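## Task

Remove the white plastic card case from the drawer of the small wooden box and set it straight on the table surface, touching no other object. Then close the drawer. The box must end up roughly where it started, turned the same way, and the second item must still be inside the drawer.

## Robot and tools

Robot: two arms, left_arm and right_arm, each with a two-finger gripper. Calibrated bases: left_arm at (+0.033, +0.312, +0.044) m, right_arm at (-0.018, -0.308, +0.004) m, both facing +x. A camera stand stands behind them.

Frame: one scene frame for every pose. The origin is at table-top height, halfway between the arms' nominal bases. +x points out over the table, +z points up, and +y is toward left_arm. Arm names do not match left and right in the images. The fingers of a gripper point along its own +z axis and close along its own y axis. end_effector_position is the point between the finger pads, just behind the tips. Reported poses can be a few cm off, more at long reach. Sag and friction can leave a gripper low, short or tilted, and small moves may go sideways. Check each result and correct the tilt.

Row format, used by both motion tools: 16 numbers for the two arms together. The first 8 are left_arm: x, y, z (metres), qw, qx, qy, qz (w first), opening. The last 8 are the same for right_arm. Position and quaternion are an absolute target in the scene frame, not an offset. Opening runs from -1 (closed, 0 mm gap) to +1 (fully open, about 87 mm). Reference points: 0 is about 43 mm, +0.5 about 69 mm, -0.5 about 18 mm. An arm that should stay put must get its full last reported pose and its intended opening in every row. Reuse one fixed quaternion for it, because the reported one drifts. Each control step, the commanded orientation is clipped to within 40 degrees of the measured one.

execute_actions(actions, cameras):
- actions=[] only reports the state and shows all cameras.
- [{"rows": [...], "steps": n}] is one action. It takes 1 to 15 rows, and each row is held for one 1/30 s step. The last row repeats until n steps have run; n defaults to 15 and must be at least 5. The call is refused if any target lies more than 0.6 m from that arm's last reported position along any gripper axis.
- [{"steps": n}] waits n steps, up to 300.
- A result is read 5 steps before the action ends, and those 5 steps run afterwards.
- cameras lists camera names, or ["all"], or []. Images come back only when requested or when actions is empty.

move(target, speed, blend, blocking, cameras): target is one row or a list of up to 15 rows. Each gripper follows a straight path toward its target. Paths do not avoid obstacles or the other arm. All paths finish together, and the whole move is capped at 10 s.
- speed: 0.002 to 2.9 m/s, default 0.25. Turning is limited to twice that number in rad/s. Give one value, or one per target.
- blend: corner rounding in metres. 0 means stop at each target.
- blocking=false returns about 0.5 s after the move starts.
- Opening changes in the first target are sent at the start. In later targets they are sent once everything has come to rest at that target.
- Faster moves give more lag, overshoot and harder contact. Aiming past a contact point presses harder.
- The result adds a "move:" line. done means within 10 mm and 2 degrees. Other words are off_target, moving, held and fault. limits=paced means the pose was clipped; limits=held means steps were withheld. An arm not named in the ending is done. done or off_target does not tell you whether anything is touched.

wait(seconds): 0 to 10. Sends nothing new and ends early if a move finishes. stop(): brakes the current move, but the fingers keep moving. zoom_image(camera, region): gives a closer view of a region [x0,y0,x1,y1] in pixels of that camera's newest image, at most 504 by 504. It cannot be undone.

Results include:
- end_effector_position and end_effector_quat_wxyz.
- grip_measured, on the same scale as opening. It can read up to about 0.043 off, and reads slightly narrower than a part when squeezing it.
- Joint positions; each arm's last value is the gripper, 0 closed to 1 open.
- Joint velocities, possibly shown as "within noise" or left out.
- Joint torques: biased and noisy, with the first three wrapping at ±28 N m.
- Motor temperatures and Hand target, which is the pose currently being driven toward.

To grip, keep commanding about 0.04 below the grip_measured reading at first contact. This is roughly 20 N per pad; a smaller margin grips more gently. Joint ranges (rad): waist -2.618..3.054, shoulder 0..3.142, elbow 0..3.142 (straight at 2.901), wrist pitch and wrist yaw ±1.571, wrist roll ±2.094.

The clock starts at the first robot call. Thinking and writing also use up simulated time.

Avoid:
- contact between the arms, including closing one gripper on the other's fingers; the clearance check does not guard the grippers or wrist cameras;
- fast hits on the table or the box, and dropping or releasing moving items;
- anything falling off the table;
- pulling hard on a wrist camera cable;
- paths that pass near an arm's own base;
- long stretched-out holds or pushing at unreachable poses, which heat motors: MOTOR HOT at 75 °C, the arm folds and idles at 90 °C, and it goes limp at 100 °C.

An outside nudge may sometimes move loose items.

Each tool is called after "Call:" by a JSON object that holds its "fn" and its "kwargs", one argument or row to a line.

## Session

Call:
{"fn": "execute_actions", "kwargs": {
  "actions": []
}}

Call:
{"fn": "zoom_image", "kwargs": {
  "camera": "cam_high",
  "region": [200, 100, 420, 300]
}}

Scene clock: 0.00 s of 6000.00 s.
left_arm: end_effector_position=(+0.3957, +0.3447, +0.0645) grip_measured=+1.000 end_effector_quat_wxyz=(+0.508, -0.083, +0.853, +0.090) | right_arm: end_effector_position=(+0.3522, -0.3487, +0.0525) grip_measured=+1.000 end_effector_quat_wxyz=(+0.566, +0.091, +0.816, -0.076)
Joint positions: left_arm=[-0.026 1.561 0.39 0.665 -0.267 -0.068 1] | right_arm=[0.013 1.515 0.345 0.807 0.214 0.057 1]
Joint velocities: within noise
Joint torques (N m): no reading
Motor temperatures (°C): left_arm=[25 31 31 27 24 26 23] | right_arm=[25 28 27 27 27 28 27]
Heat: left arm: 31 °C; right arm: 28 °C.
Hand target: left_arm +0.3973, +0.3446, +0.0669; +0.510, -0.084, +0.851, +0.089 | right_arm +0.3573, -0.3489, +0.0612; +0.578, +0.092, +0.807, -0.075
camera_calibration:
cam_left_wrist: T_world_to_cam=[[0.242405, -0.967143, -0.0766379, 0.240447], [-0.94776, -0.219182, -0.231757, 0.490265], [0.207344, 0.128813, -0.96975, 0.0807564], [0, 0, 0, 1]] pos_world=[0.389624, 0.329601, 0.210363]
cam_right_wrist: T_world_to_cam=[[-0.225962, -0.973285, 0.040707, -0.26374], [-0.922062, 0.200216, -0.331231, 0.431656], [0.314232, -0.11238, -0.942671, 0.0397447], [0, 0, 0, 1]] pos_world=[0.32593, -0.338653, 0.19118]

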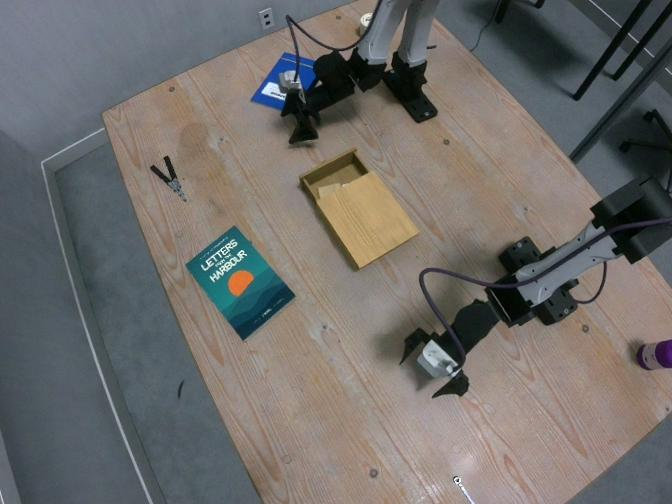

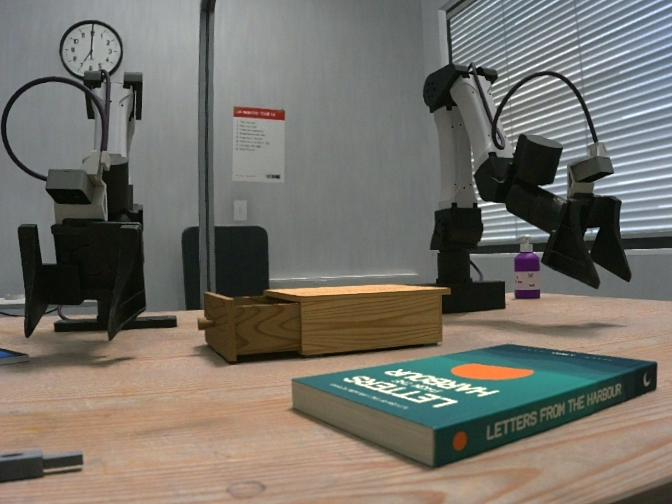

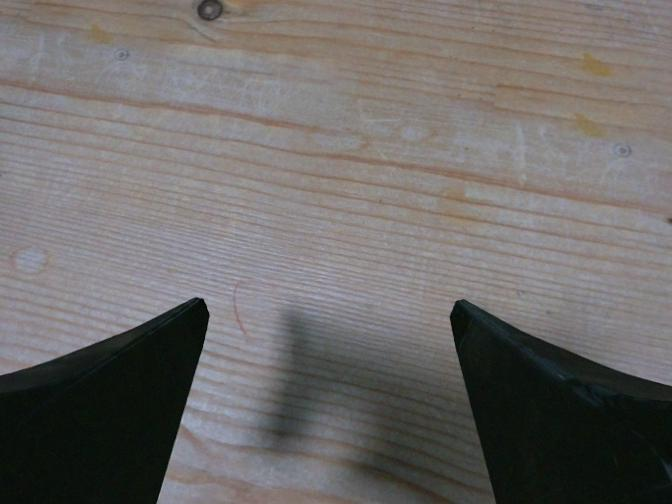

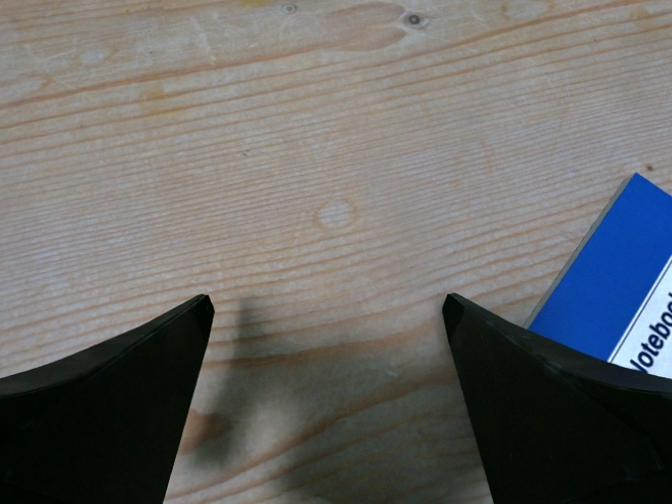

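Scaled by 2.291 from the camera's 672x504 image, which has a finer 960x720 frame.

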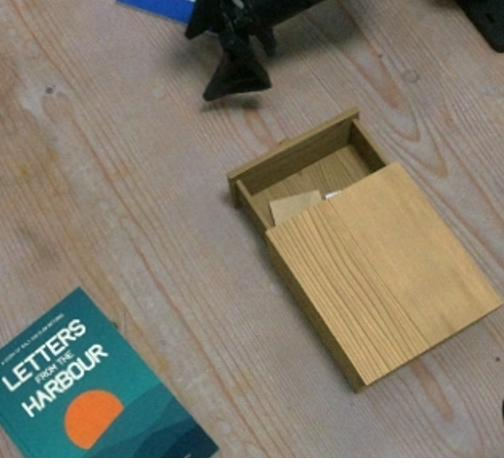

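Call:
{"fn": "move", "kwargs": {
  "target": [0.3957,0.3447,0.0645,0.508,-0.083,0.853,0.090,1,0.29,-0.16,0.15,0.087,0,0.996,0,-1],
  "cameras": ["cam_high","cam_right_wrist"]
}}

Call:
{"fn": "zoom_image", "kwargs": {
  "camera": "cam_right_wrist",
  "region": [50, 0, 550, 400]
}}

Scene clock: 3.23 s of 6000.00 s.
left_arm: end_effector_position=(+0.3957, +0.3447, +0.0645) grip_measured=+1.000 end_effector_quat_wxyz=(+0.508, -0.083, +0.853, +0.090) | right_arm: end_effector_position=(+0.2864, -0.1657, +0.1476) grip_measured=-0.973 end_effector_quat_wxyz=(+0.087, -0.003, +0.996, -0.006)
Joint positions: left_arm=[-0.026 1.561 0.39 0.665 -0.267 -0.068 1] | right_arm=[0.459 1.819 1.689 -1.287 0.083 0.417 0.013]
Joint torques (N m): left_arm=[0.01 -4.86 5.55 2.25 -0.07 0.15] | right_arm=[0.47 -5.85 10.8 0.41 -0.05 -0.07]
Heat: left arm: 32 °C; right arm: 29 °C.
Hand target: left_arm +0.3956, +0.3447, +0.0644; +0.508, -0.083, +0.853, +0.090 | right_arm +0.2900, -0.1601, +0.1499; +0.087, +0.000, +0.996, +0.000
Off the commanded pose: left_arm 0.000 m, 0 deg | right_arm 0.007 m, 1 deg.
Kept back: nothing.
move: done
camera_calibration:
cam_right_wrist: T_world_to_cam=[[0.0247439, -0.999585, 0.014739, -0.176676], [-0.761567, -0.00929682, 0.64802, 0.140602], [-0.647614, -0.0272593, -0.761481, 0.433484], [0, 0, 0, 1]] pos_world=[0.39218, -0.163479, 0.241581]
Images, in order (width x height): cam_high 672x504, cam_right_wrist 672x504.

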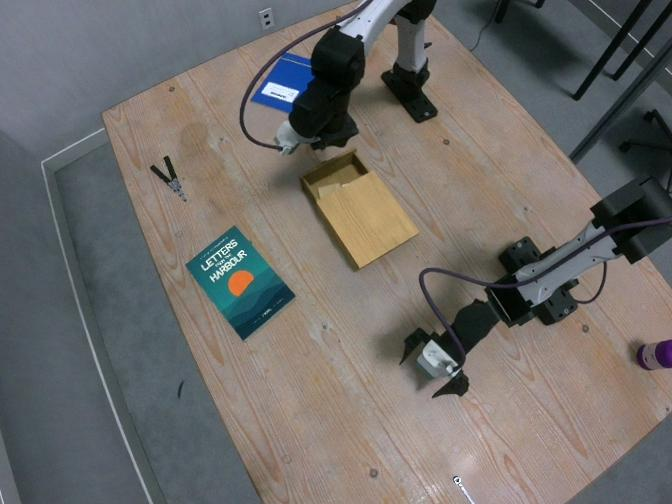

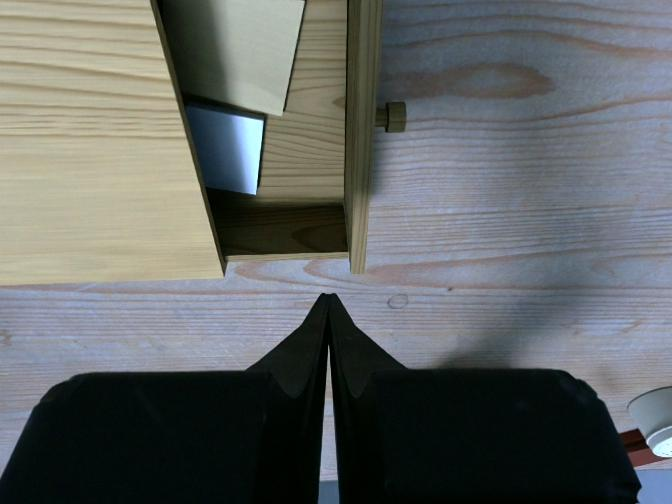

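Scaled by 1.008 from the camera's 672x504 image, which has a finer 960x720 frame.

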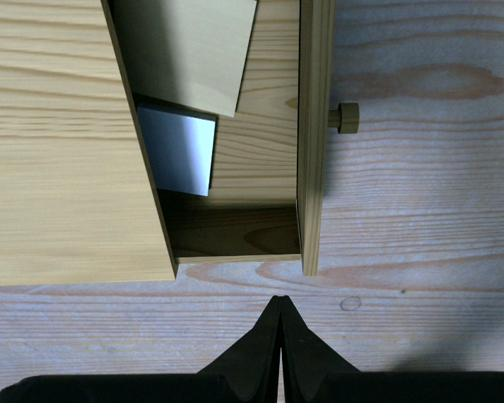

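Call:
{"fn": "move", "kwargs": {
  "target": [0.3957,0.3447,0.0645,0.508,-0.083,0.853,0.090,1,0.345,-0.155,0.15,0.087,0,0.996,0,-1],
  "cameras": ["cam_right_wrist"]
}}

Call:
{"fn": "zoom_image", "kwargs": {
  "camera": "cam_right_wrist",
  "region": [100, 0, 450, 300]
}}

Scene clock: 5.17 s of 6000.00 s.
left_arm: end_effector_position=(+0.3957, +0.3447, +0.0645) grip_measured=+1.000 end_effector_quat_wxyz=(+0.508, -0.083, +0.853, +0.090) | right_arm: end_effector_position=(+0.3407, -0.1567, +0.1491) grip_measured=-0.973 end_effector_quat_wxyz=(+0.087, +0.003, +0.996, -0.005)
Joint positions: left_arm=[-0.026 1.561 0.39 0.665 -0.267 -0.068 1] | right_arm=[0.421 2.047 2.008 -1.373 0.075 0.391 0.013]
Joint torques (N m): left_arm=[-0.03 -4.85 5.5 2.24 -0.08 0.14] | right_arm=[-0.28 -7.23 10.76 0.44 -0.02 -0.21]
Heat: left arm: 32 °C; right arm: 29 °C.
Hand target: left_arm +0.3956, +0.3447, +0.0644; +0.508, -0.083, +0.853, +0.090 | right_arm +0.3449, -0.1550, +0.1499; +0.087, +0.000, +0.996, +0.000
Off the commanded pose: left_arm 0.000 m, 0 deg | right_arm 0.005 m, 1 deg.
Kept back: nothing.
move: done
camera_calibration:
cam_right_wrist: T_world_to_cam=[[0.0133208, -0.999857, 0.0103863, -0.164475], [-0.762441, -0.00343642, 0.647049, 0.182466], [-0.646921, -0.0165381, -0.762378, 0.4716], [0, 0, 0, 1]] pos_world=[0.446398, -0.156025, 0.243182]
Images, in order (width x height): cam_right_wrist 672x504.

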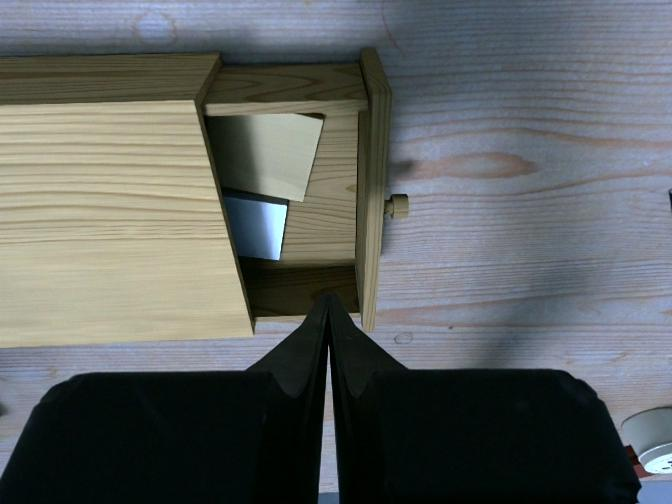

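Scaled by 1.440 from the camera's 672x504 image, which has a finer 960x720 frame.

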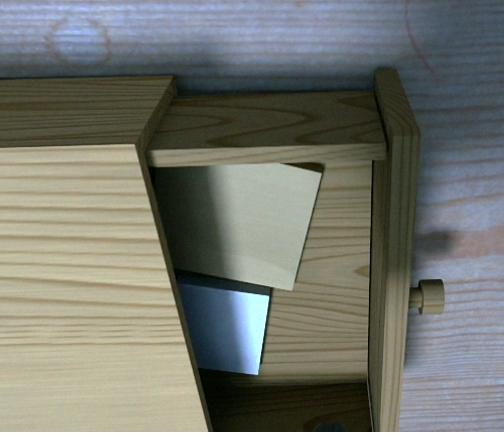

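Call:
{"fn": "move", "kwargs": {
  "target": [
    [0.3957,0.3447,0.0645,0.508,-0.083,0.853,0.090,1,0.292,-0.125,0.11,0.086,0.015,0.981,0.173,-1],
    [0.3957,0.3447,0.0645,0.508,-0.083,0.853,0.090,1,0.292,-0.118,0.055,0.086,0.015,0.981,0.173,-1],
    [0.3957,0.3447,0.0645,0.508,-0.083,0.853,0.090,1,0.292,-0.118,0.034,0.086,0.015,0.981,0.173,-1],
    [0.3957,0.3447,0.0645,0.508,-0.083,0.853,0.090,1,0.290,-0.146,0.034,0.086,0.015,0.981,0.173,-1]
  ],
  "speed": [0.25,0.12,0.05,0.05],
  "cameras": ["cam_low","cam_right_wrist"]
}}

Scene clock: 9.93 s of 6000.00 s.
left_arm: end_effector_position=(+0.3957, +0.3447, +0.0645) grip_measured=+1.000 end_effector_quat_wxyz=(+0.508, -0.083, +0.853, +0.090) | right_arm: end_effector_position=(+0.2887, -0.1393, +0.0334) grip_measured=-0.973 end_effector_quat_wxyz=(+0.074, +0.022, +0.980, +0.185)
Joint positions: left_arm=[-0.026 1.561 0.39 0.665 -0.267 -0.068 1] | right_arm=[0.339 1.824 1.173 -0.649 -0.3 0.394 0.013]
Joint torques (N m): left_arm=[0.02 -4.83 5.53 2.24 -0.06 0.16] | right_arm=[-0.27 -8.24 6.37 0.74 0.15 -0.39]
Heat: left arm: 32 °C; right arm: 30 °C.
Hand target: left_arm +0.3956, +0.3447, +0.0644; +0.508, -0.083, +0.853, +0.090 | right_arm +0.2900, -0.1459, +0.0340; +0.086, +0.015, +0.981, +0.173
Off the commanded pose: left_arm 0.000 m, 0 deg | right_arm 0.007 m, 2 deg.
Kept back: nothing.
move: done
camera_calibration:
cam_right_wrist: T_world_to_cam=[[0.00583226, -0.931385, -0.363989, -0.121], [-0.749133, -0.245182, 0.615374, 0.181234], [-0.662394, 0.269088, -0.699161, 0.392199], [0, 0, 0, 1]] pos_world=[0.396265, -0.173798, 0.118641]
Images, in order (width x height): cam_low 672x504, cam_right_wrist 672x504.

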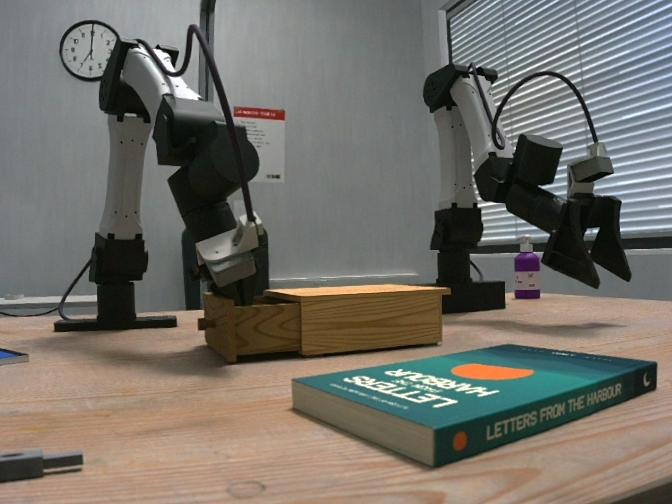

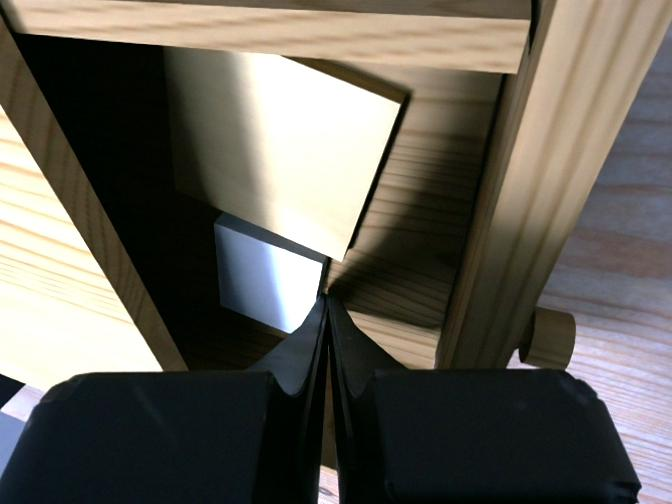

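Call:
{"fn": "move", "kwargs": {
  "target": [
    [0.3957,0.3447,0.0645,0.508,-0.083,0.853,0.090,1,0.287,-0.14,0.07,0.086,0.015,0.981,0.173,-1],
    [0.3957,0.3447,0.0645,0.508,-0.083,0.853,0.090,1,0.27,-0.145,0.13,0.087,0,0.996,0,-1]
  ],
  "cameras": ["cam_low","cam_right_wrist"]
}}

Call:
{"fn": "zoom_image", "kwargs": {
  "camera": "cam_right_wrist",
  "region": [100, 0, 450, 300]
}}

Scene clock: 12.57 s of 6000.00 s.
left_arm: end_effector_position=(+0.3957, +0.3447, +0.0645) grip_measured=+1.000 end_effector_quat_wxyz=(+0.508, -0.083, +0.853, +0.090) | right_arm: end_effector_position=(+0.2646, -0.1469, +0.1241) grip_measured=-0.973 end_effector_quat_wxyz=(+0.076, -0.004, +0.997, +0.002)
Joint positions: left_arm=[-0.026 1.561 0.39 0.665 -0.267 -0.068 1] | right_arm=[0.524 1.783 1.55 -1.201 0.068 0.481 0.013]
Joint torques (N m): left_arm=[-0.05 -4.85 5.56 2.26 -0.07 0.14] | right_arm=[0.39 -6.54 10.82 0.38 0.15 -0.02]
Heat: left arm: 32 °C; right arm: 30 °C.
Hand target: left_arm +0.3956, +0.3447, +0.0644; +0.508, -0.083, +0.853, +0.090 | right_arm +0.2698, -0.1451, +0.1299; +0.087, +0.000, +0.996, +0.000
Off the commanded pose: left_arm 0.000 m, 0 deg | right_arm 0.008 m, 1 deg.
Kept back: nothing.
move: done
camera_calibration:
cam_right_wrist: T_world_to_cam=[[0.0289802, -0.999578, -0.00204045, -0.155948], [-0.74767, -0.0230315, 0.663671, 0.131747], [-0.663438, -0.0177077, -0.748021, 0.405925], [0, 0, 0, 1]] pos_world=[0.372329, -0.14566, 0.215886]
Images, in order (width x height): cam_low 672x504, cam_right_wrist 672x504.

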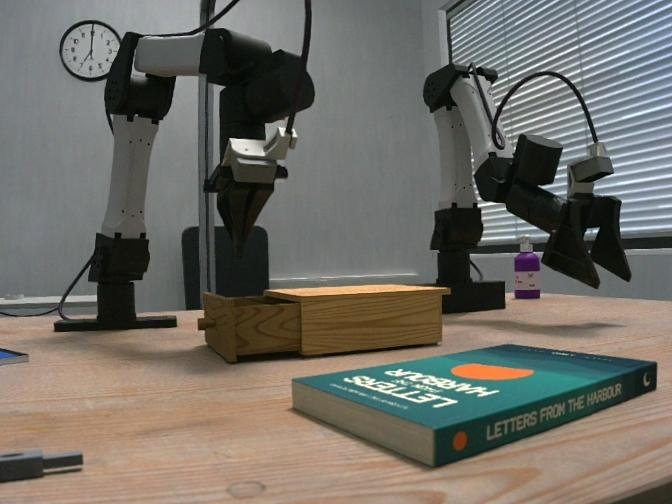

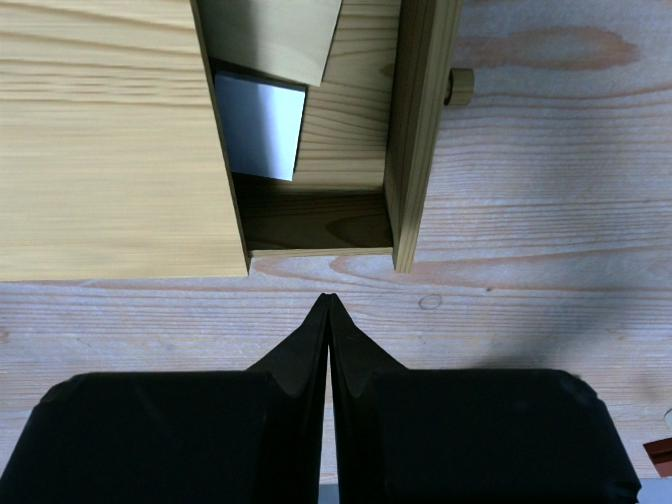

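Scaled by 1.440 from the camera's 672x504 image, which has a finer 960x720 frame.

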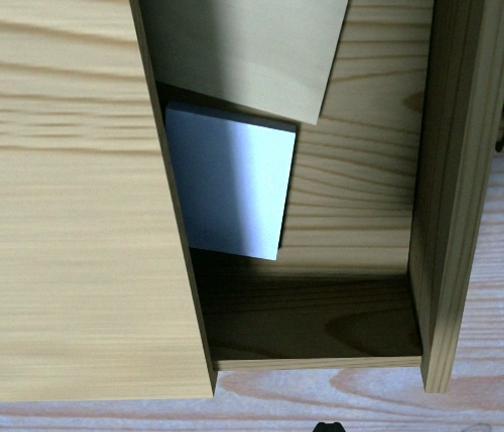

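Call:
{"fn": "move", "kwargs": {
  "target": [
    [0.3957,0.3447,0.0645,0.508,-0.083,0.853,0.090,1,0.287,-0.118,0.14,0.033,-0.642,0.765,0.028,0.25],
    [0.3957,0.3447,0.0645,0.508,-0.083,0.853,0.090,1,0.289,-0.118,0.095,0.033,-0.642,0.765,0.028,0.25]
  ],
  "speed": [0.3,0.1],
  "cameras": ["cam_low","cam_high","cam_right_wrist"]
}}

Call:
{"fn": "zoom_image", "kwargs": {
  "camera": "cam_high",
  "region": [240, 100, 420, 250]
}}

Scene clock: 17.77 s of 6000.00 s.
left_arm: end_effector_position=(+0.3957, +0.3447, +0.0645) grip_measured=+1.000 end_effector_quat_wxyz=(+0.508, -0.083, +0.853, +0.090) | right_arm: end_effector_position=(+0.2876, -0.1231, +0.1019) grip_measured=+0.250 end_effector_quat_wxyz=(+0.033, -0.637, +0.770, +0.021)
Joint positions: left_arm=[-0.026 1.561 0.39 0.665 -0.267 -0.068 1] | right_arm=[0.631 1.954 1.682 -1.238 -0.047 -0.78 0.625]
Joint torques (N m): left_arm=[-0.01 -4.86 5.49 2.24 -0.08 0.14] | right_arm=[0.35 -6.87 7.17 0.47 -0.23 -0.27]
Motor temperatures (°C): left_arm=[25 33 32 32 24 26 23] | right_arm=[25 31 29 27 27 28 27]
Heat: left arm: 33 °C; right arm: 31 °C.
Hand target: left_arm +0.3956, +0.3447, +0.0644; +0.508, -0.083, +0.853, +0.090 | right_arm +0.2889, -0.1181, +0.0950; +0.033, -0.642, +0.765, +0.028
Off the commanded pose: left_arm 0.000 m, 0 deg | right_arm 0.009 m, 1 deg.
Kept back: nothing.
move: done
camera_calibration:
cam_right_wrist: T_world_to_cam=[[0.985896, -0.167099, 0.00933487, -0.306846], [-0.122778, -0.684244, 0.718843, -0.102506], [-0.11373, -0.709851, -0.69511, 0.156271], [0, 0, 0, 1]] pos_world=[0.307705, -0.010484, 0.185176]
Images, in order (width x height): cam_high 672x504, cam_low 672x504, cam_right_wrist 672x504.

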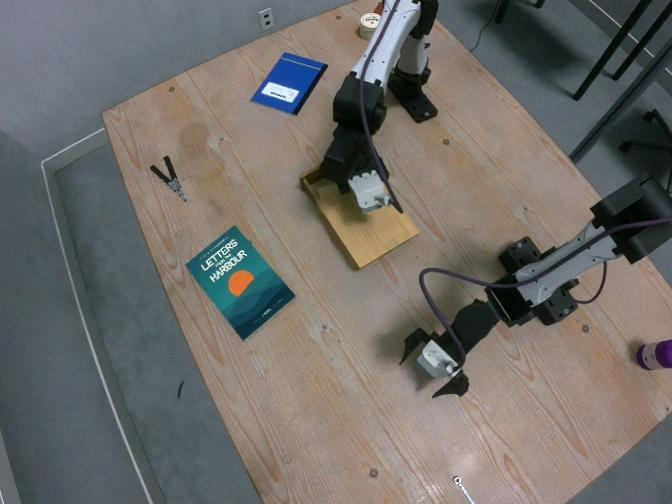

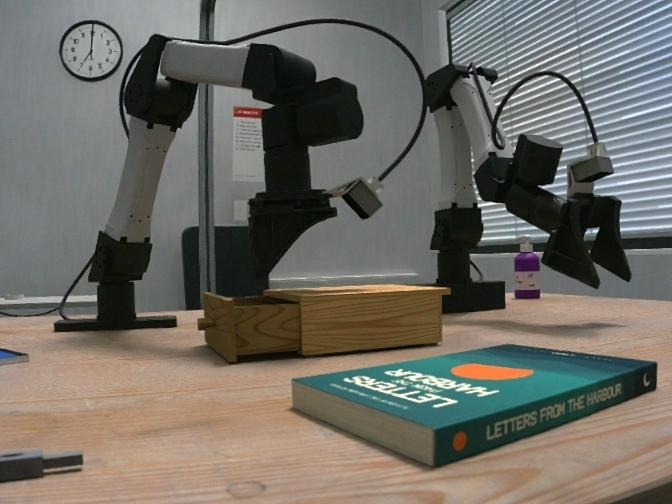

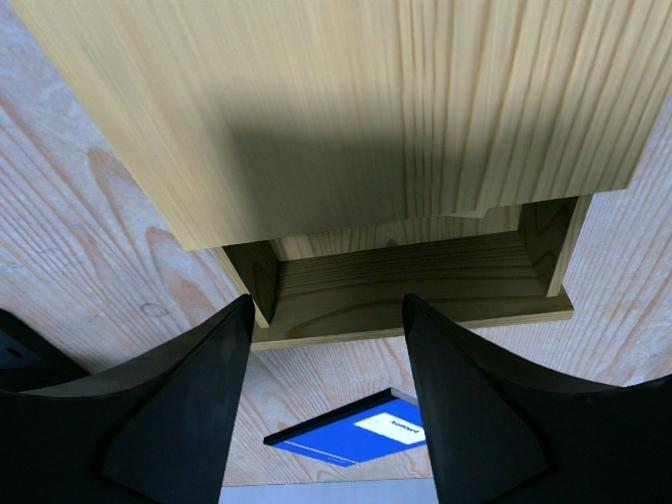

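Scaled by 2.800 from the camera's 672x504 image, which has a finer 960x720 frame.

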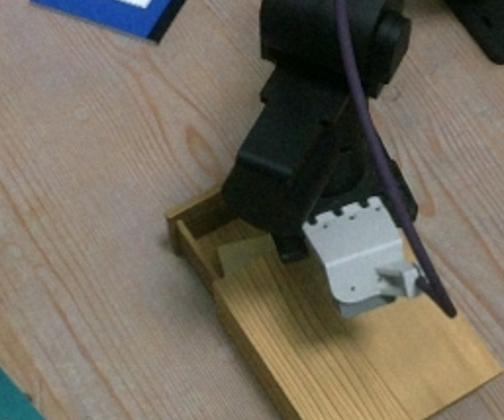

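Call:
{"fn": "move", "kwargs": {
  "target": [
    [0.36,0.20,0.17,0.087,0,0.996,0,0.25,0.28,-0.26,0.15,0.087,0,0.996,0,-1],
    [0.29,-0.06,0.20,-0.017,0.765,0.643,0.020,0.25,0.27,-0.36,0.14,0.087,0,0.996,0,-1],
    [0.288,-0.118,0.14,-0.017,0.765,0.643,0.020,0.25,0.27,-0.36,0.14,0.087,0,0.996,0,-1]
  ],
  "speed": 0.3,
  "blend": [0.04,0.04,0],
  "cameras": ["all"]
}}

Call:
{"fn": "zoom_image", "kwargs": {
  "camera": "cam_left_wrist",
  "region": [150, 50, 550, 400]
}}

Scene clock: 24.40 s of 6000.00 s.
left_arm: end_effector_position=(+0.2874, -0.1155, +0.1349) grip_measured=+0.250 end_effector_quat_wxyz=(+0.095, +0.772, +0.628, +0.008) | right_arm: end_effector_position=(+0.2671, -0.3593, +0.1318) grip_measured=-0.973 end_effector_quat_wxyz=(+0.061, +0.002, +0.998, -0.002)
Joint positions: left_arm=[-1.102 2.657 2.842 -1.573 -0.056 0.674 0.625] | right_arm=[-0.136 1.679 1.459 -1.229 -0.017 -0.161 0.013]
Joint torques (N m): left_arm=[0.32 -13.03 7.6 0.92 0.13 0.13] | right_arm=[-0.58 -8.87 7.09 0.65 -0.15 -0.27]
Heat: left arm: 35 °C; right arm: 32 °C.
Hand target: left_arm +0.2877, -0.1173, +0.1396; +0.101, +0.771, +0.628, +0.001 | right_arm +0.2699, -0.3600, +0.1401; +0.087, +0.000, +0.996, +0.000
Off the commanded pose: left_arm 0.006 m, 13 deg | right_arm 0.009 m, 3 deg.
joint sent to its limit (left arm) — joint 4 (wrist pitch), lower limit.
Kept back: nothing.
move: off_target (left_arm, right_arm)
camera_calibration:
cam_left_wrist: T_world_to_cam=[[-0.966371, 0.193939, -0.168866, 0.321012], [0.0334082, 0.745791, 0.665342, 0.0114284], [0.254974, 0.637326, -0.727189, 0.242958], [0, 0, 0, 1]] pos_world=[0.247886, -0.225623, 0.223281]
cam_right_wrist: T_world_to_cam=[[0.016301, -0.999859, 0.00395116, -0.365898], [-0.727413, -0.00914777, 0.686139, 0.120221], [-0.686006, -0.0140588, -0.72746, 0.414236], [0, 0, 0, 1]] pos_world=[0.377584, -0.358923, 0.220298]

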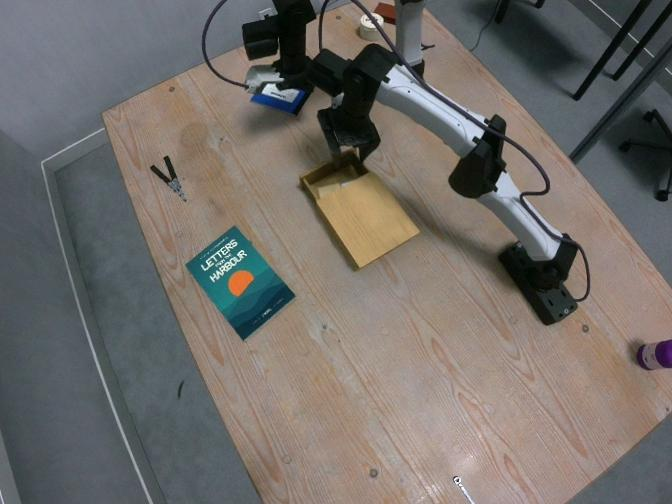

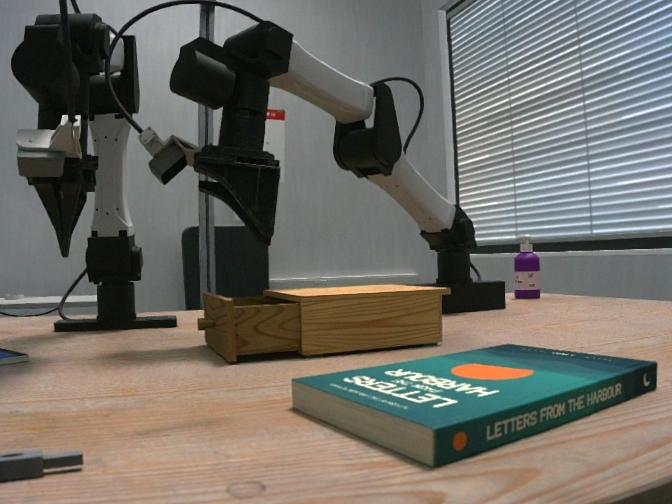

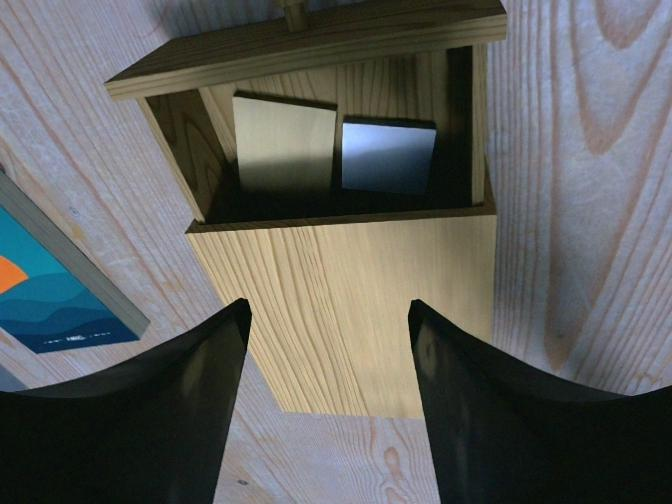

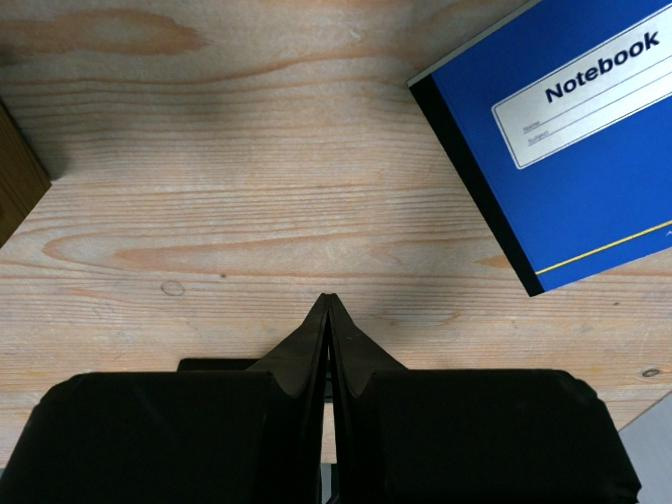

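Scaled by 1.260 from the camera's 672x504 image, which has a finer 960x720 frame.

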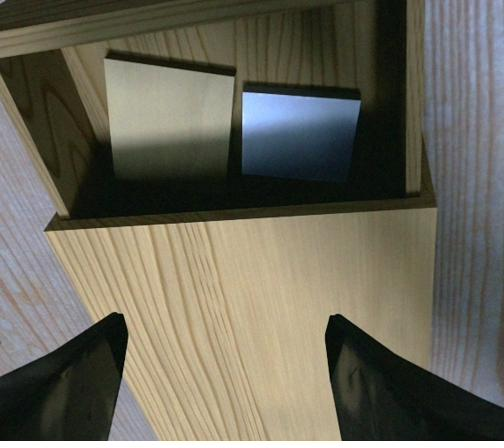

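Call:
{"fn": "move", "kwargs": {
  "target": [
    [0.323,-0.125,0.09,0.023,0.7545,0.6556,-0.026,-1,0.267,-0.359,0.135,0.07,0,0.9975,0,-1],
    [0.323,-0.125,0.045,0.023,0.7545,0.6556,-0.026,-1,0.267,-0.359,0.135,0.07,0,0.9975,0,-1]
  ],
  "speed": [0.25,0.08],
  "cameras": ["cam_low","cam_left_wrist"]
}}

Scene clock: 27.37 s of 6000.00 s.
left_arm: end_effector_position=(+0.3241, -0.1182, +0.0509) grip_measured=-0.993 end_effector_quat_wxyz=(+0.069, +0.754, +0.653, -0.023) | right_arm: end_effector_position=(+0.2671, -0.3593, +0.1318) grip_measured=-0.973 end_effector_quat_wxyz=(+0.061, +0.002, +0.998, -0.002)
Joint positions: left_arm=[-1.016 2.831 2.85 -1.447 0.023 0.691 0.004] | right_arm=[-0.136 1.679 1.459 -1.229 -0.017 -0.161 0.013]
Joint torques (N m): left_arm=[-0.18 -12.4 7.61 1 0.23 0.18] | right_arm=[-0.18 -7.38 7.16 0.49 -0.06 -0.23]
Motor temperatures (°C): left_arm=[25 38 35 31 24 26 23] | right_arm=[25 32 29 27 27 28 27]
Heat: left arm: 38 °C; right arm: 32 °C.
Hand target: left_arm +0.3225, -0.1242, +0.0449; +0.072, +0.756, +0.650, -0.033 | right_arm +0.2670, -0.3590, +0.1350; +0.070, +0.000, +0.998, +0.000
Off the commanded pose: left_arm 0.009 m, 5 deg | right_arm 0.003 m, 1 deg.
elbow stopped short (left arm): the move would have taken joint 3 (elbow) straighter than the controller allows.
Kept back: nothing.
move: off_target (left_arm)
camera_calibration:
cam_left_wrist: T_world_to_cam=[[-0.986694, 0.137746, -0.0863719, 0.338487], [0.0468554, 0.749612, 0.660217, 0.0645471], [0.155688, 0.647386, -0.746092, 0.208715], [0, 0, 0, 1]] pos_world=[0.298464, -0.23013, 0.142341]
Images, in order (width x height): cam_low 672x504, cam_left_wrist 672x504.

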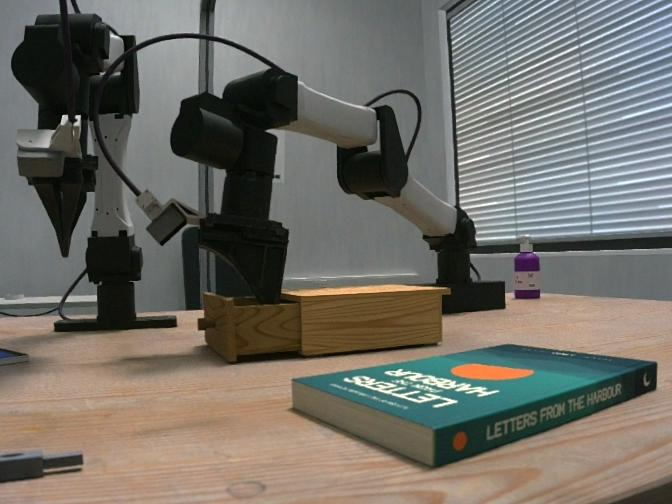

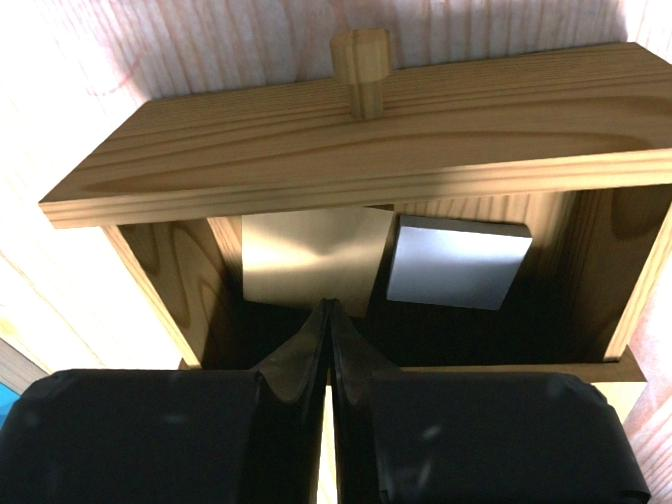

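Call:
{"fn": "move", "kwargs": {
  "target": [
    [0.325,-0.130,0.026,0.023,0.7545,0.6556,-0.026,-1,0.267,-0.359,0.135,0.07,0,0.9975,0,-1],
    [0.342,-0.130,0.024,0.023,0.7545,0.6556,-0.026,-1,0.267,-0.359,0.135,0.07,0,0.9975,0,-1]
  ],
  "speed": 0.05,
  "cameras": ["cam_low","cam_left_wrist"]
}}

Scene clock: 30.10 s of 6000.00 s.
left_arm: end_effector_position=(+0.3400, -0.1265, +0.0337) grip_measured=-0.993 end_effector_quat_wxyz=(+0.089, +0.754, +0.650, -0.026) | right_arm: end_effector_position=(+0.2671, -0.3593, +0.1318) grip_measured=-0.973 end_effector_quat_wxyz=(+0.061, +0.002, +0.998, -0.002)
Joint positions: left_arm=[-0.999 2.866 2.85 -1.371 0.025 0.713 0.004] | right_arm=[-0.136 1.679 1.459 -1.229 -0.017 -0.161 0.013]
Joint torques (N m): left_arm=[0.5 -12.01 7.73 1.08 0.24 0.2] | right_arm=[-0.06 -7.45 7.21 0.49 -0.08 -0.2]
Heat: left arm: 39 °C; right arm: 32 °C.
Hand target: left_arm +0.3414, -0.1292, +0.0240; +0.089, +0.755, +0.648, -0.034 | right_arm +0.2670, -0.3590, +0.1350; +0.070, +0.000, +0.998, +0.000
Off the commanded pose: left_arm 0.011 m, 8 deg | right_arm 0.003 m, 1 deg.
elbow stopped short (left arm): the move would have taken joint 3 (elbow) straighter than the controller allows.
Kept back: nothing.
move: off_target (left_arm)
camera_calibration:
cam_left_wrist: T_world_to_cam=[[-0.983722, 0.138881, -0.11403, 0.353944], [0.035404, 0.771924, 0.634728, 0.0889166], [0.176174, 0.620359, -0.764276, 0.188938], [0, 0, 0, 1]] pos_world=[0.311749, -0.235002, 0.128323]
Images, in order (width x height): cam_low 672x504, cam_left_wrist 672x504.

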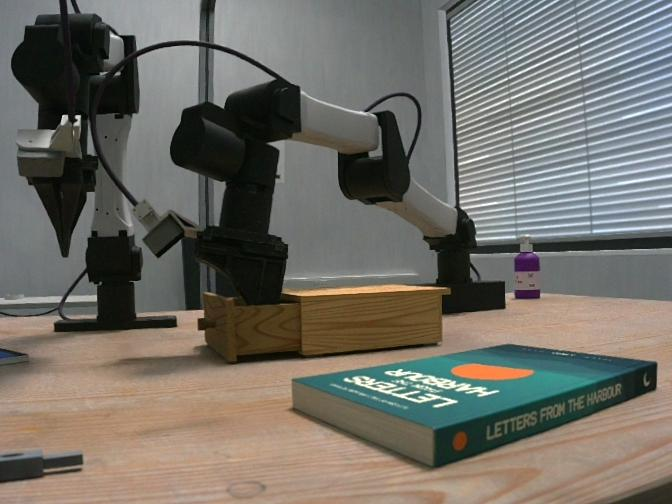

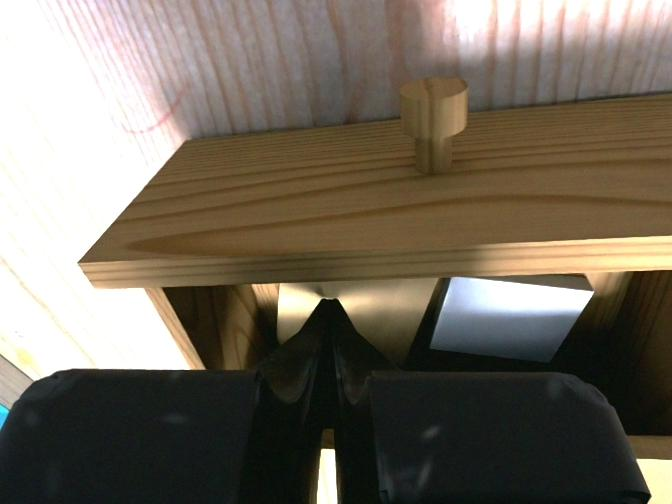

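Call:
{"fn": "move", "kwargs": {
  "target": [
    [0.335,-0.128,0.08,0.046,0.753,0.654,-0.053,-1,0.267,-0.359,0.135,0.07,0,0.9975,0,-1],
    [0.276,-0.124,0.095,0.046,0.753,0.654,-0.053,0.15,0.267,-0.359,0.135,0.07,0,0.9975,0,-1]
  ],
  "speed": 0.2,
  "cameras": ["cam_low","cam_left_wrist"]
}}

Call:
{"fn": "zoom_image", "kwargs": {
  "camera": "cam_left_wrist",
  "region": [150, 50, 550, 400]
}}

Scene clock: 32.70 s of 6000.00 s.
left_arm: end_effector_position=(+0.2746, -0.1203, +0.0724) grip_measured=+0.150 end_effector_quat_wxyz=(+0.032, +0.757, +0.652, -0.045) | right_arm: end_effector_position=(+0.2671, -0.3593, +0.1318) grip_measured=-0.973 end_effector_quat_wxyz=(+0.061, +0.002, +0.998, -0.002)
Joint positions: left_arm=[-1.081 2.786 2.85 -1.553 0.073 0.631 0.575] | right_arm=[-0.136 1.679 1.459 -1.229 -0.017 -0.161 0.013]
Joint torques (N m): left_arm=[0.31 -16.72 7.45 0.65 0.17 0.1] | right_arm=[-0.14 -7.39 7.13 0.5 -0.11 -0.21]
Motor temperatures (°C): left_arm=[25 43 35 30 24 26 23] | right_arm=[25 32 30 27 27 28 27]
Heat: left arm: 43 °C; right arm: 32 °C.
Hand target: left_arm +0.2756, -0.1234, +0.0946; +0.053, +0.753, +0.653, -0.055 | right_arm +0.2670, -0.3590, +0.1350; +0.070, +0.000, +0.998, +0.000
Off the commanded pose: left_arm 0.023 m, 2 deg | right_arm 0.003 m, 1 deg.
elbow stopped short (left arm): the move would have taken joint 3 (elbow) straighter than the controller allows.
Kept back: nothing.
move: off_target (left_arm); target 2's new opening was sent with left_arm's hand 0.023 m and 2 deg from that target
camera_calibration:
cam_left_wrist: T_world_to_cam=[[-0.988656, 0.150167, -0.00294391, 0.287794], [0.108958, 0.730564, 0.674095, 0.033892], [0.103378, 0.666127, -0.738639, 0.249874], [0, 0, 0, 1]] pos_world=[0.255005, -0.234425, 0.162568]
Images, in order (width x height): cam_low 672x504, cam_left_wrist 672x504.

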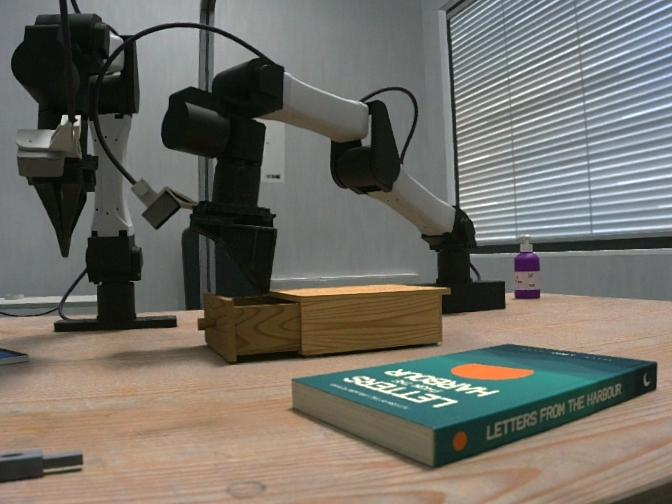

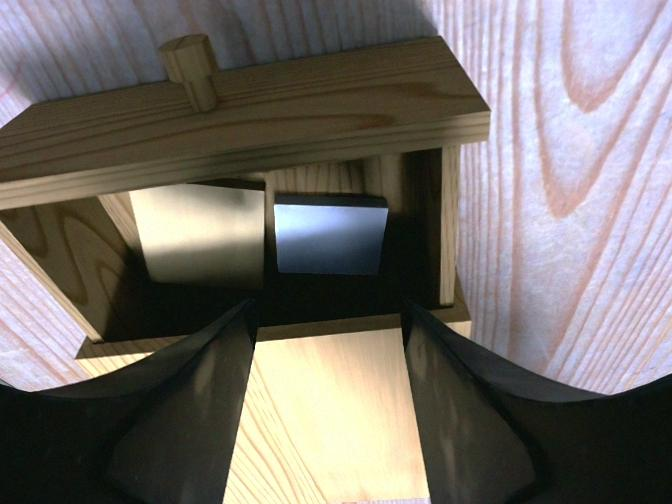

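Scaled by 1.260 from the camera's 672x504 image, which has a finer 960x720 frame.

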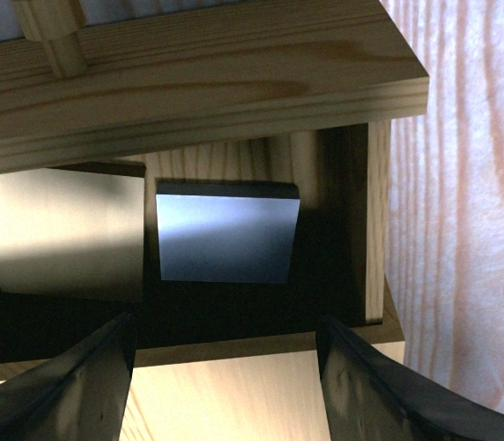

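Call:
{"fn": "move", "kwargs": {
  "target": [
    [0.277,-0.122,0.060,0.032,0.757,0.652,-0.045,0.15,0.267,-0.359,0.135,0.07,0,0.9975,0,-1],
    [0.277,-0.122,0.030,0.032,0.757,0.652,-0.045,0.15,0.267,-0.359,0.135,0.07,0,0.9975,0,-1]
  ],
  "speed": 0.06,
  "cameras": ["cam_low","cam_left_wrist"]
}}

Scene clock: 35.33 s of 6000.00 s.
left_arm: end_effector_position=(+0.2749, -0.1195, +0.0198) grip_measured=+0.150 end_effector_quat_wxyz=(+0.019, +0.757, +0.652, -0.039) | right_arm: end_effector_position=(+0.2671, -0.3593, +0.1318) grip_measured=-0.973 end_effector_quat_wxyz=(+0.061, +0.002, +0.998, -0.002)
Joint positions: left_arm=[-1.082 2.734 2.533 -1.315 0.067 0.631 0.575] | right_arm=[-0.136 1.679 1.459 -1.229 -0.017 -0.161 0.013]
Joint torques (N m): left_arm=[0.34 -16.17 4.92 0.82 0.15 0.18] | right_arm=[0.02 -7.27 7.17 0.49 -0.1 -0.2]
Heat: left arm: 47 °C; right arm: 33 °C.
Hand target: left_arm +0.2770, -0.1219, +0.0299; +0.031, +0.756, +0.652, -0.045 | right_arm +0.2670, -0.3590, +0.1350; +0.070, +0.000, +0.998, +0.000
Off the commanded pose: left_arm 0.011 m, 2 deg | right_arm 0.003 m, 1 deg.
Kept back: nothing.
move: off_target (left_arm)
camera_calibration:
cam_left_wrist: T_world_to_cam=[[-0.988628, 0.150106, 0.00905444, 0.287645], [0.11448, 0.712209, 0.692569, 0.0645736], [0.0975102, 0.68573, -0.721295, 0.214043], [0, 0, 0, 1]] pos_world=[0.25611, -0.235943, 0.107062]
Images, in order (width x height): cam_low 672x504, cam_left_wrist 672x504.

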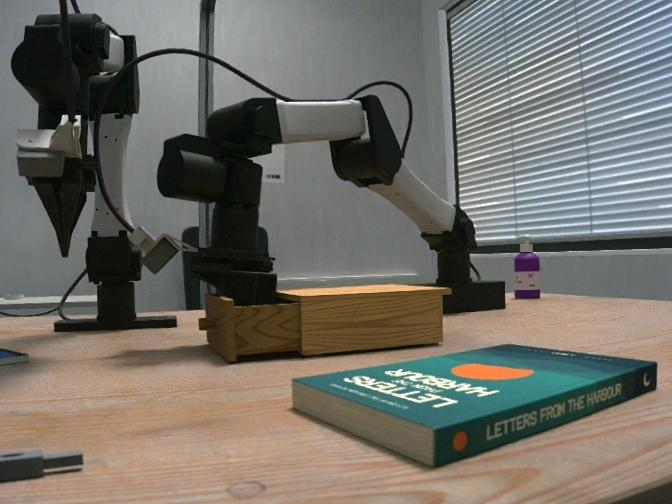

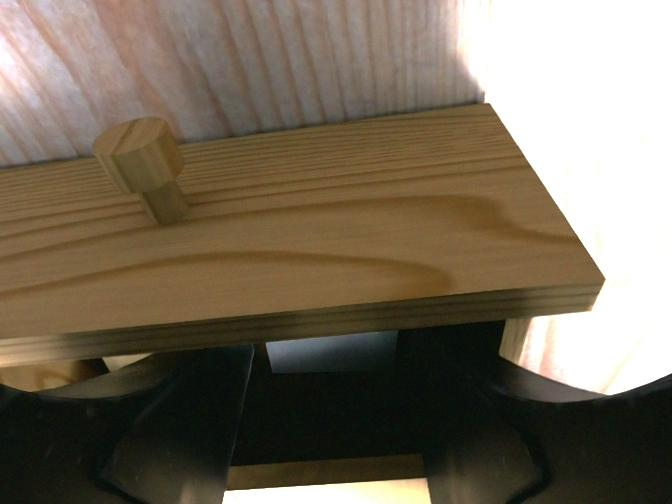

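Call:
{"fn": "move", "kwargs": {
  "target": [0.277,-0.122,0.030,0.032,0.757,0.652,-0.045,-0.05,0.267,-0.359,0.135,0.07,0,0.9975,0,-1],
  "speed": 0.06,
  "cameras": ["cam_low","cam_left_wrist"]
}}

Scene clock: 36.27 s of 6000.00 s.
left_arm: end_effector_position=(+0.2750, -0.1195, +0.0198) grip_measured=+0.074 end_effector_quat_wxyz=(+0.019, +0.757, +0.652, -0.039) | right_arm: end_effector_position=(+0.2671, -0.3593, +0.1318) grip_measured=-0.973 end_effector_quat_wxyz=(+0.061, +0.002, +0.998, -0.002)
Joint positions: left_arm=[-1.082 2.733 2.531 -1.314 0.067 0.631 0.537] | right_arm=[-0.136 1.679 1.459 -1.229 -0.017 -0.161 0.013]
Joint torques (N m): left_arm=[0.39 -16.1 4.88 0.84 0.15 0.18] | right_arm=[-0.1 -7.45 7.15 0.48 -0.1 -0.25]
Motor temperatures (°C): left_arm=[25 48 35 30 24 26 23] | right_arm=[25 33 30 27 27 28 27]
Heat: left arm: 48 °C; right arm: 33 °C.
Hand target: left_arm +0.2770, -0.1219, +0.0299; +0.031, +0.756, +0.652, -0.045 | right_arm +0.2670, -0.3590, +0.1350; +0.070, +0.000, +0.998, +0.000
Off the commanded pose: left_arm 0.011 m, 2 deg | right_arm 0.003 m, 1 deg.
Kept back: nothing.
move: off_target (left_arm)
camera_calibration:
cam_left_wrist: T_world_to_cam=[[-0.988629, 0.150117, 0.0088594, 0.287653], [0.114394, 0.712509, 0.692276, 0.0646261], [0.09761, 0.685417, -0.721579, 0.213906], [0, 0, 0, 1]] pos_world=[0.25611, -0.235843, 0.107062]
Images, in order (width x height): cam_low 672x504, cam_left_wrist 672x504.

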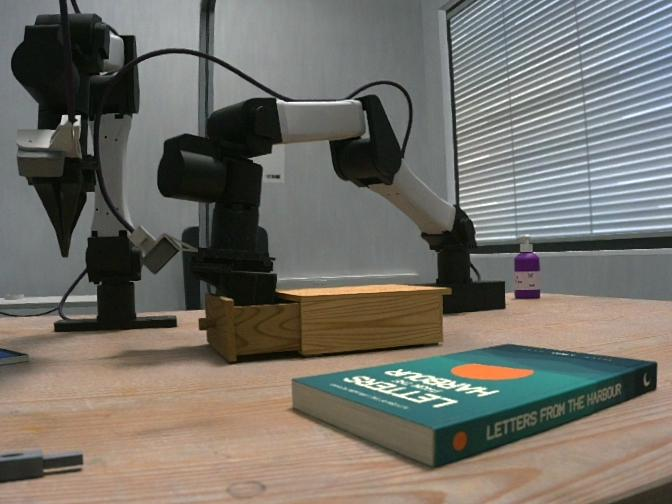

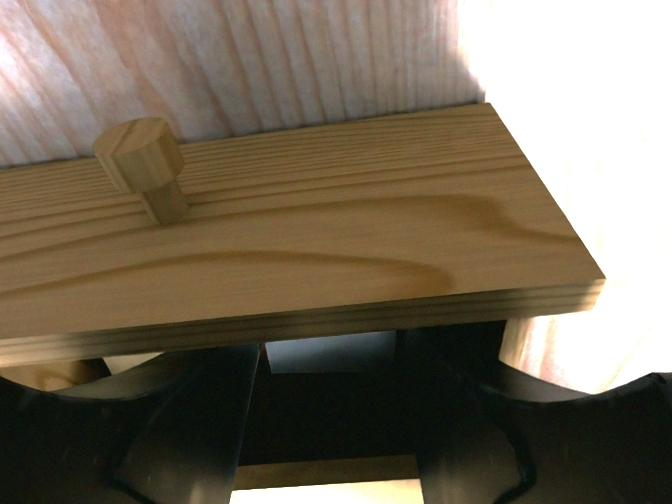

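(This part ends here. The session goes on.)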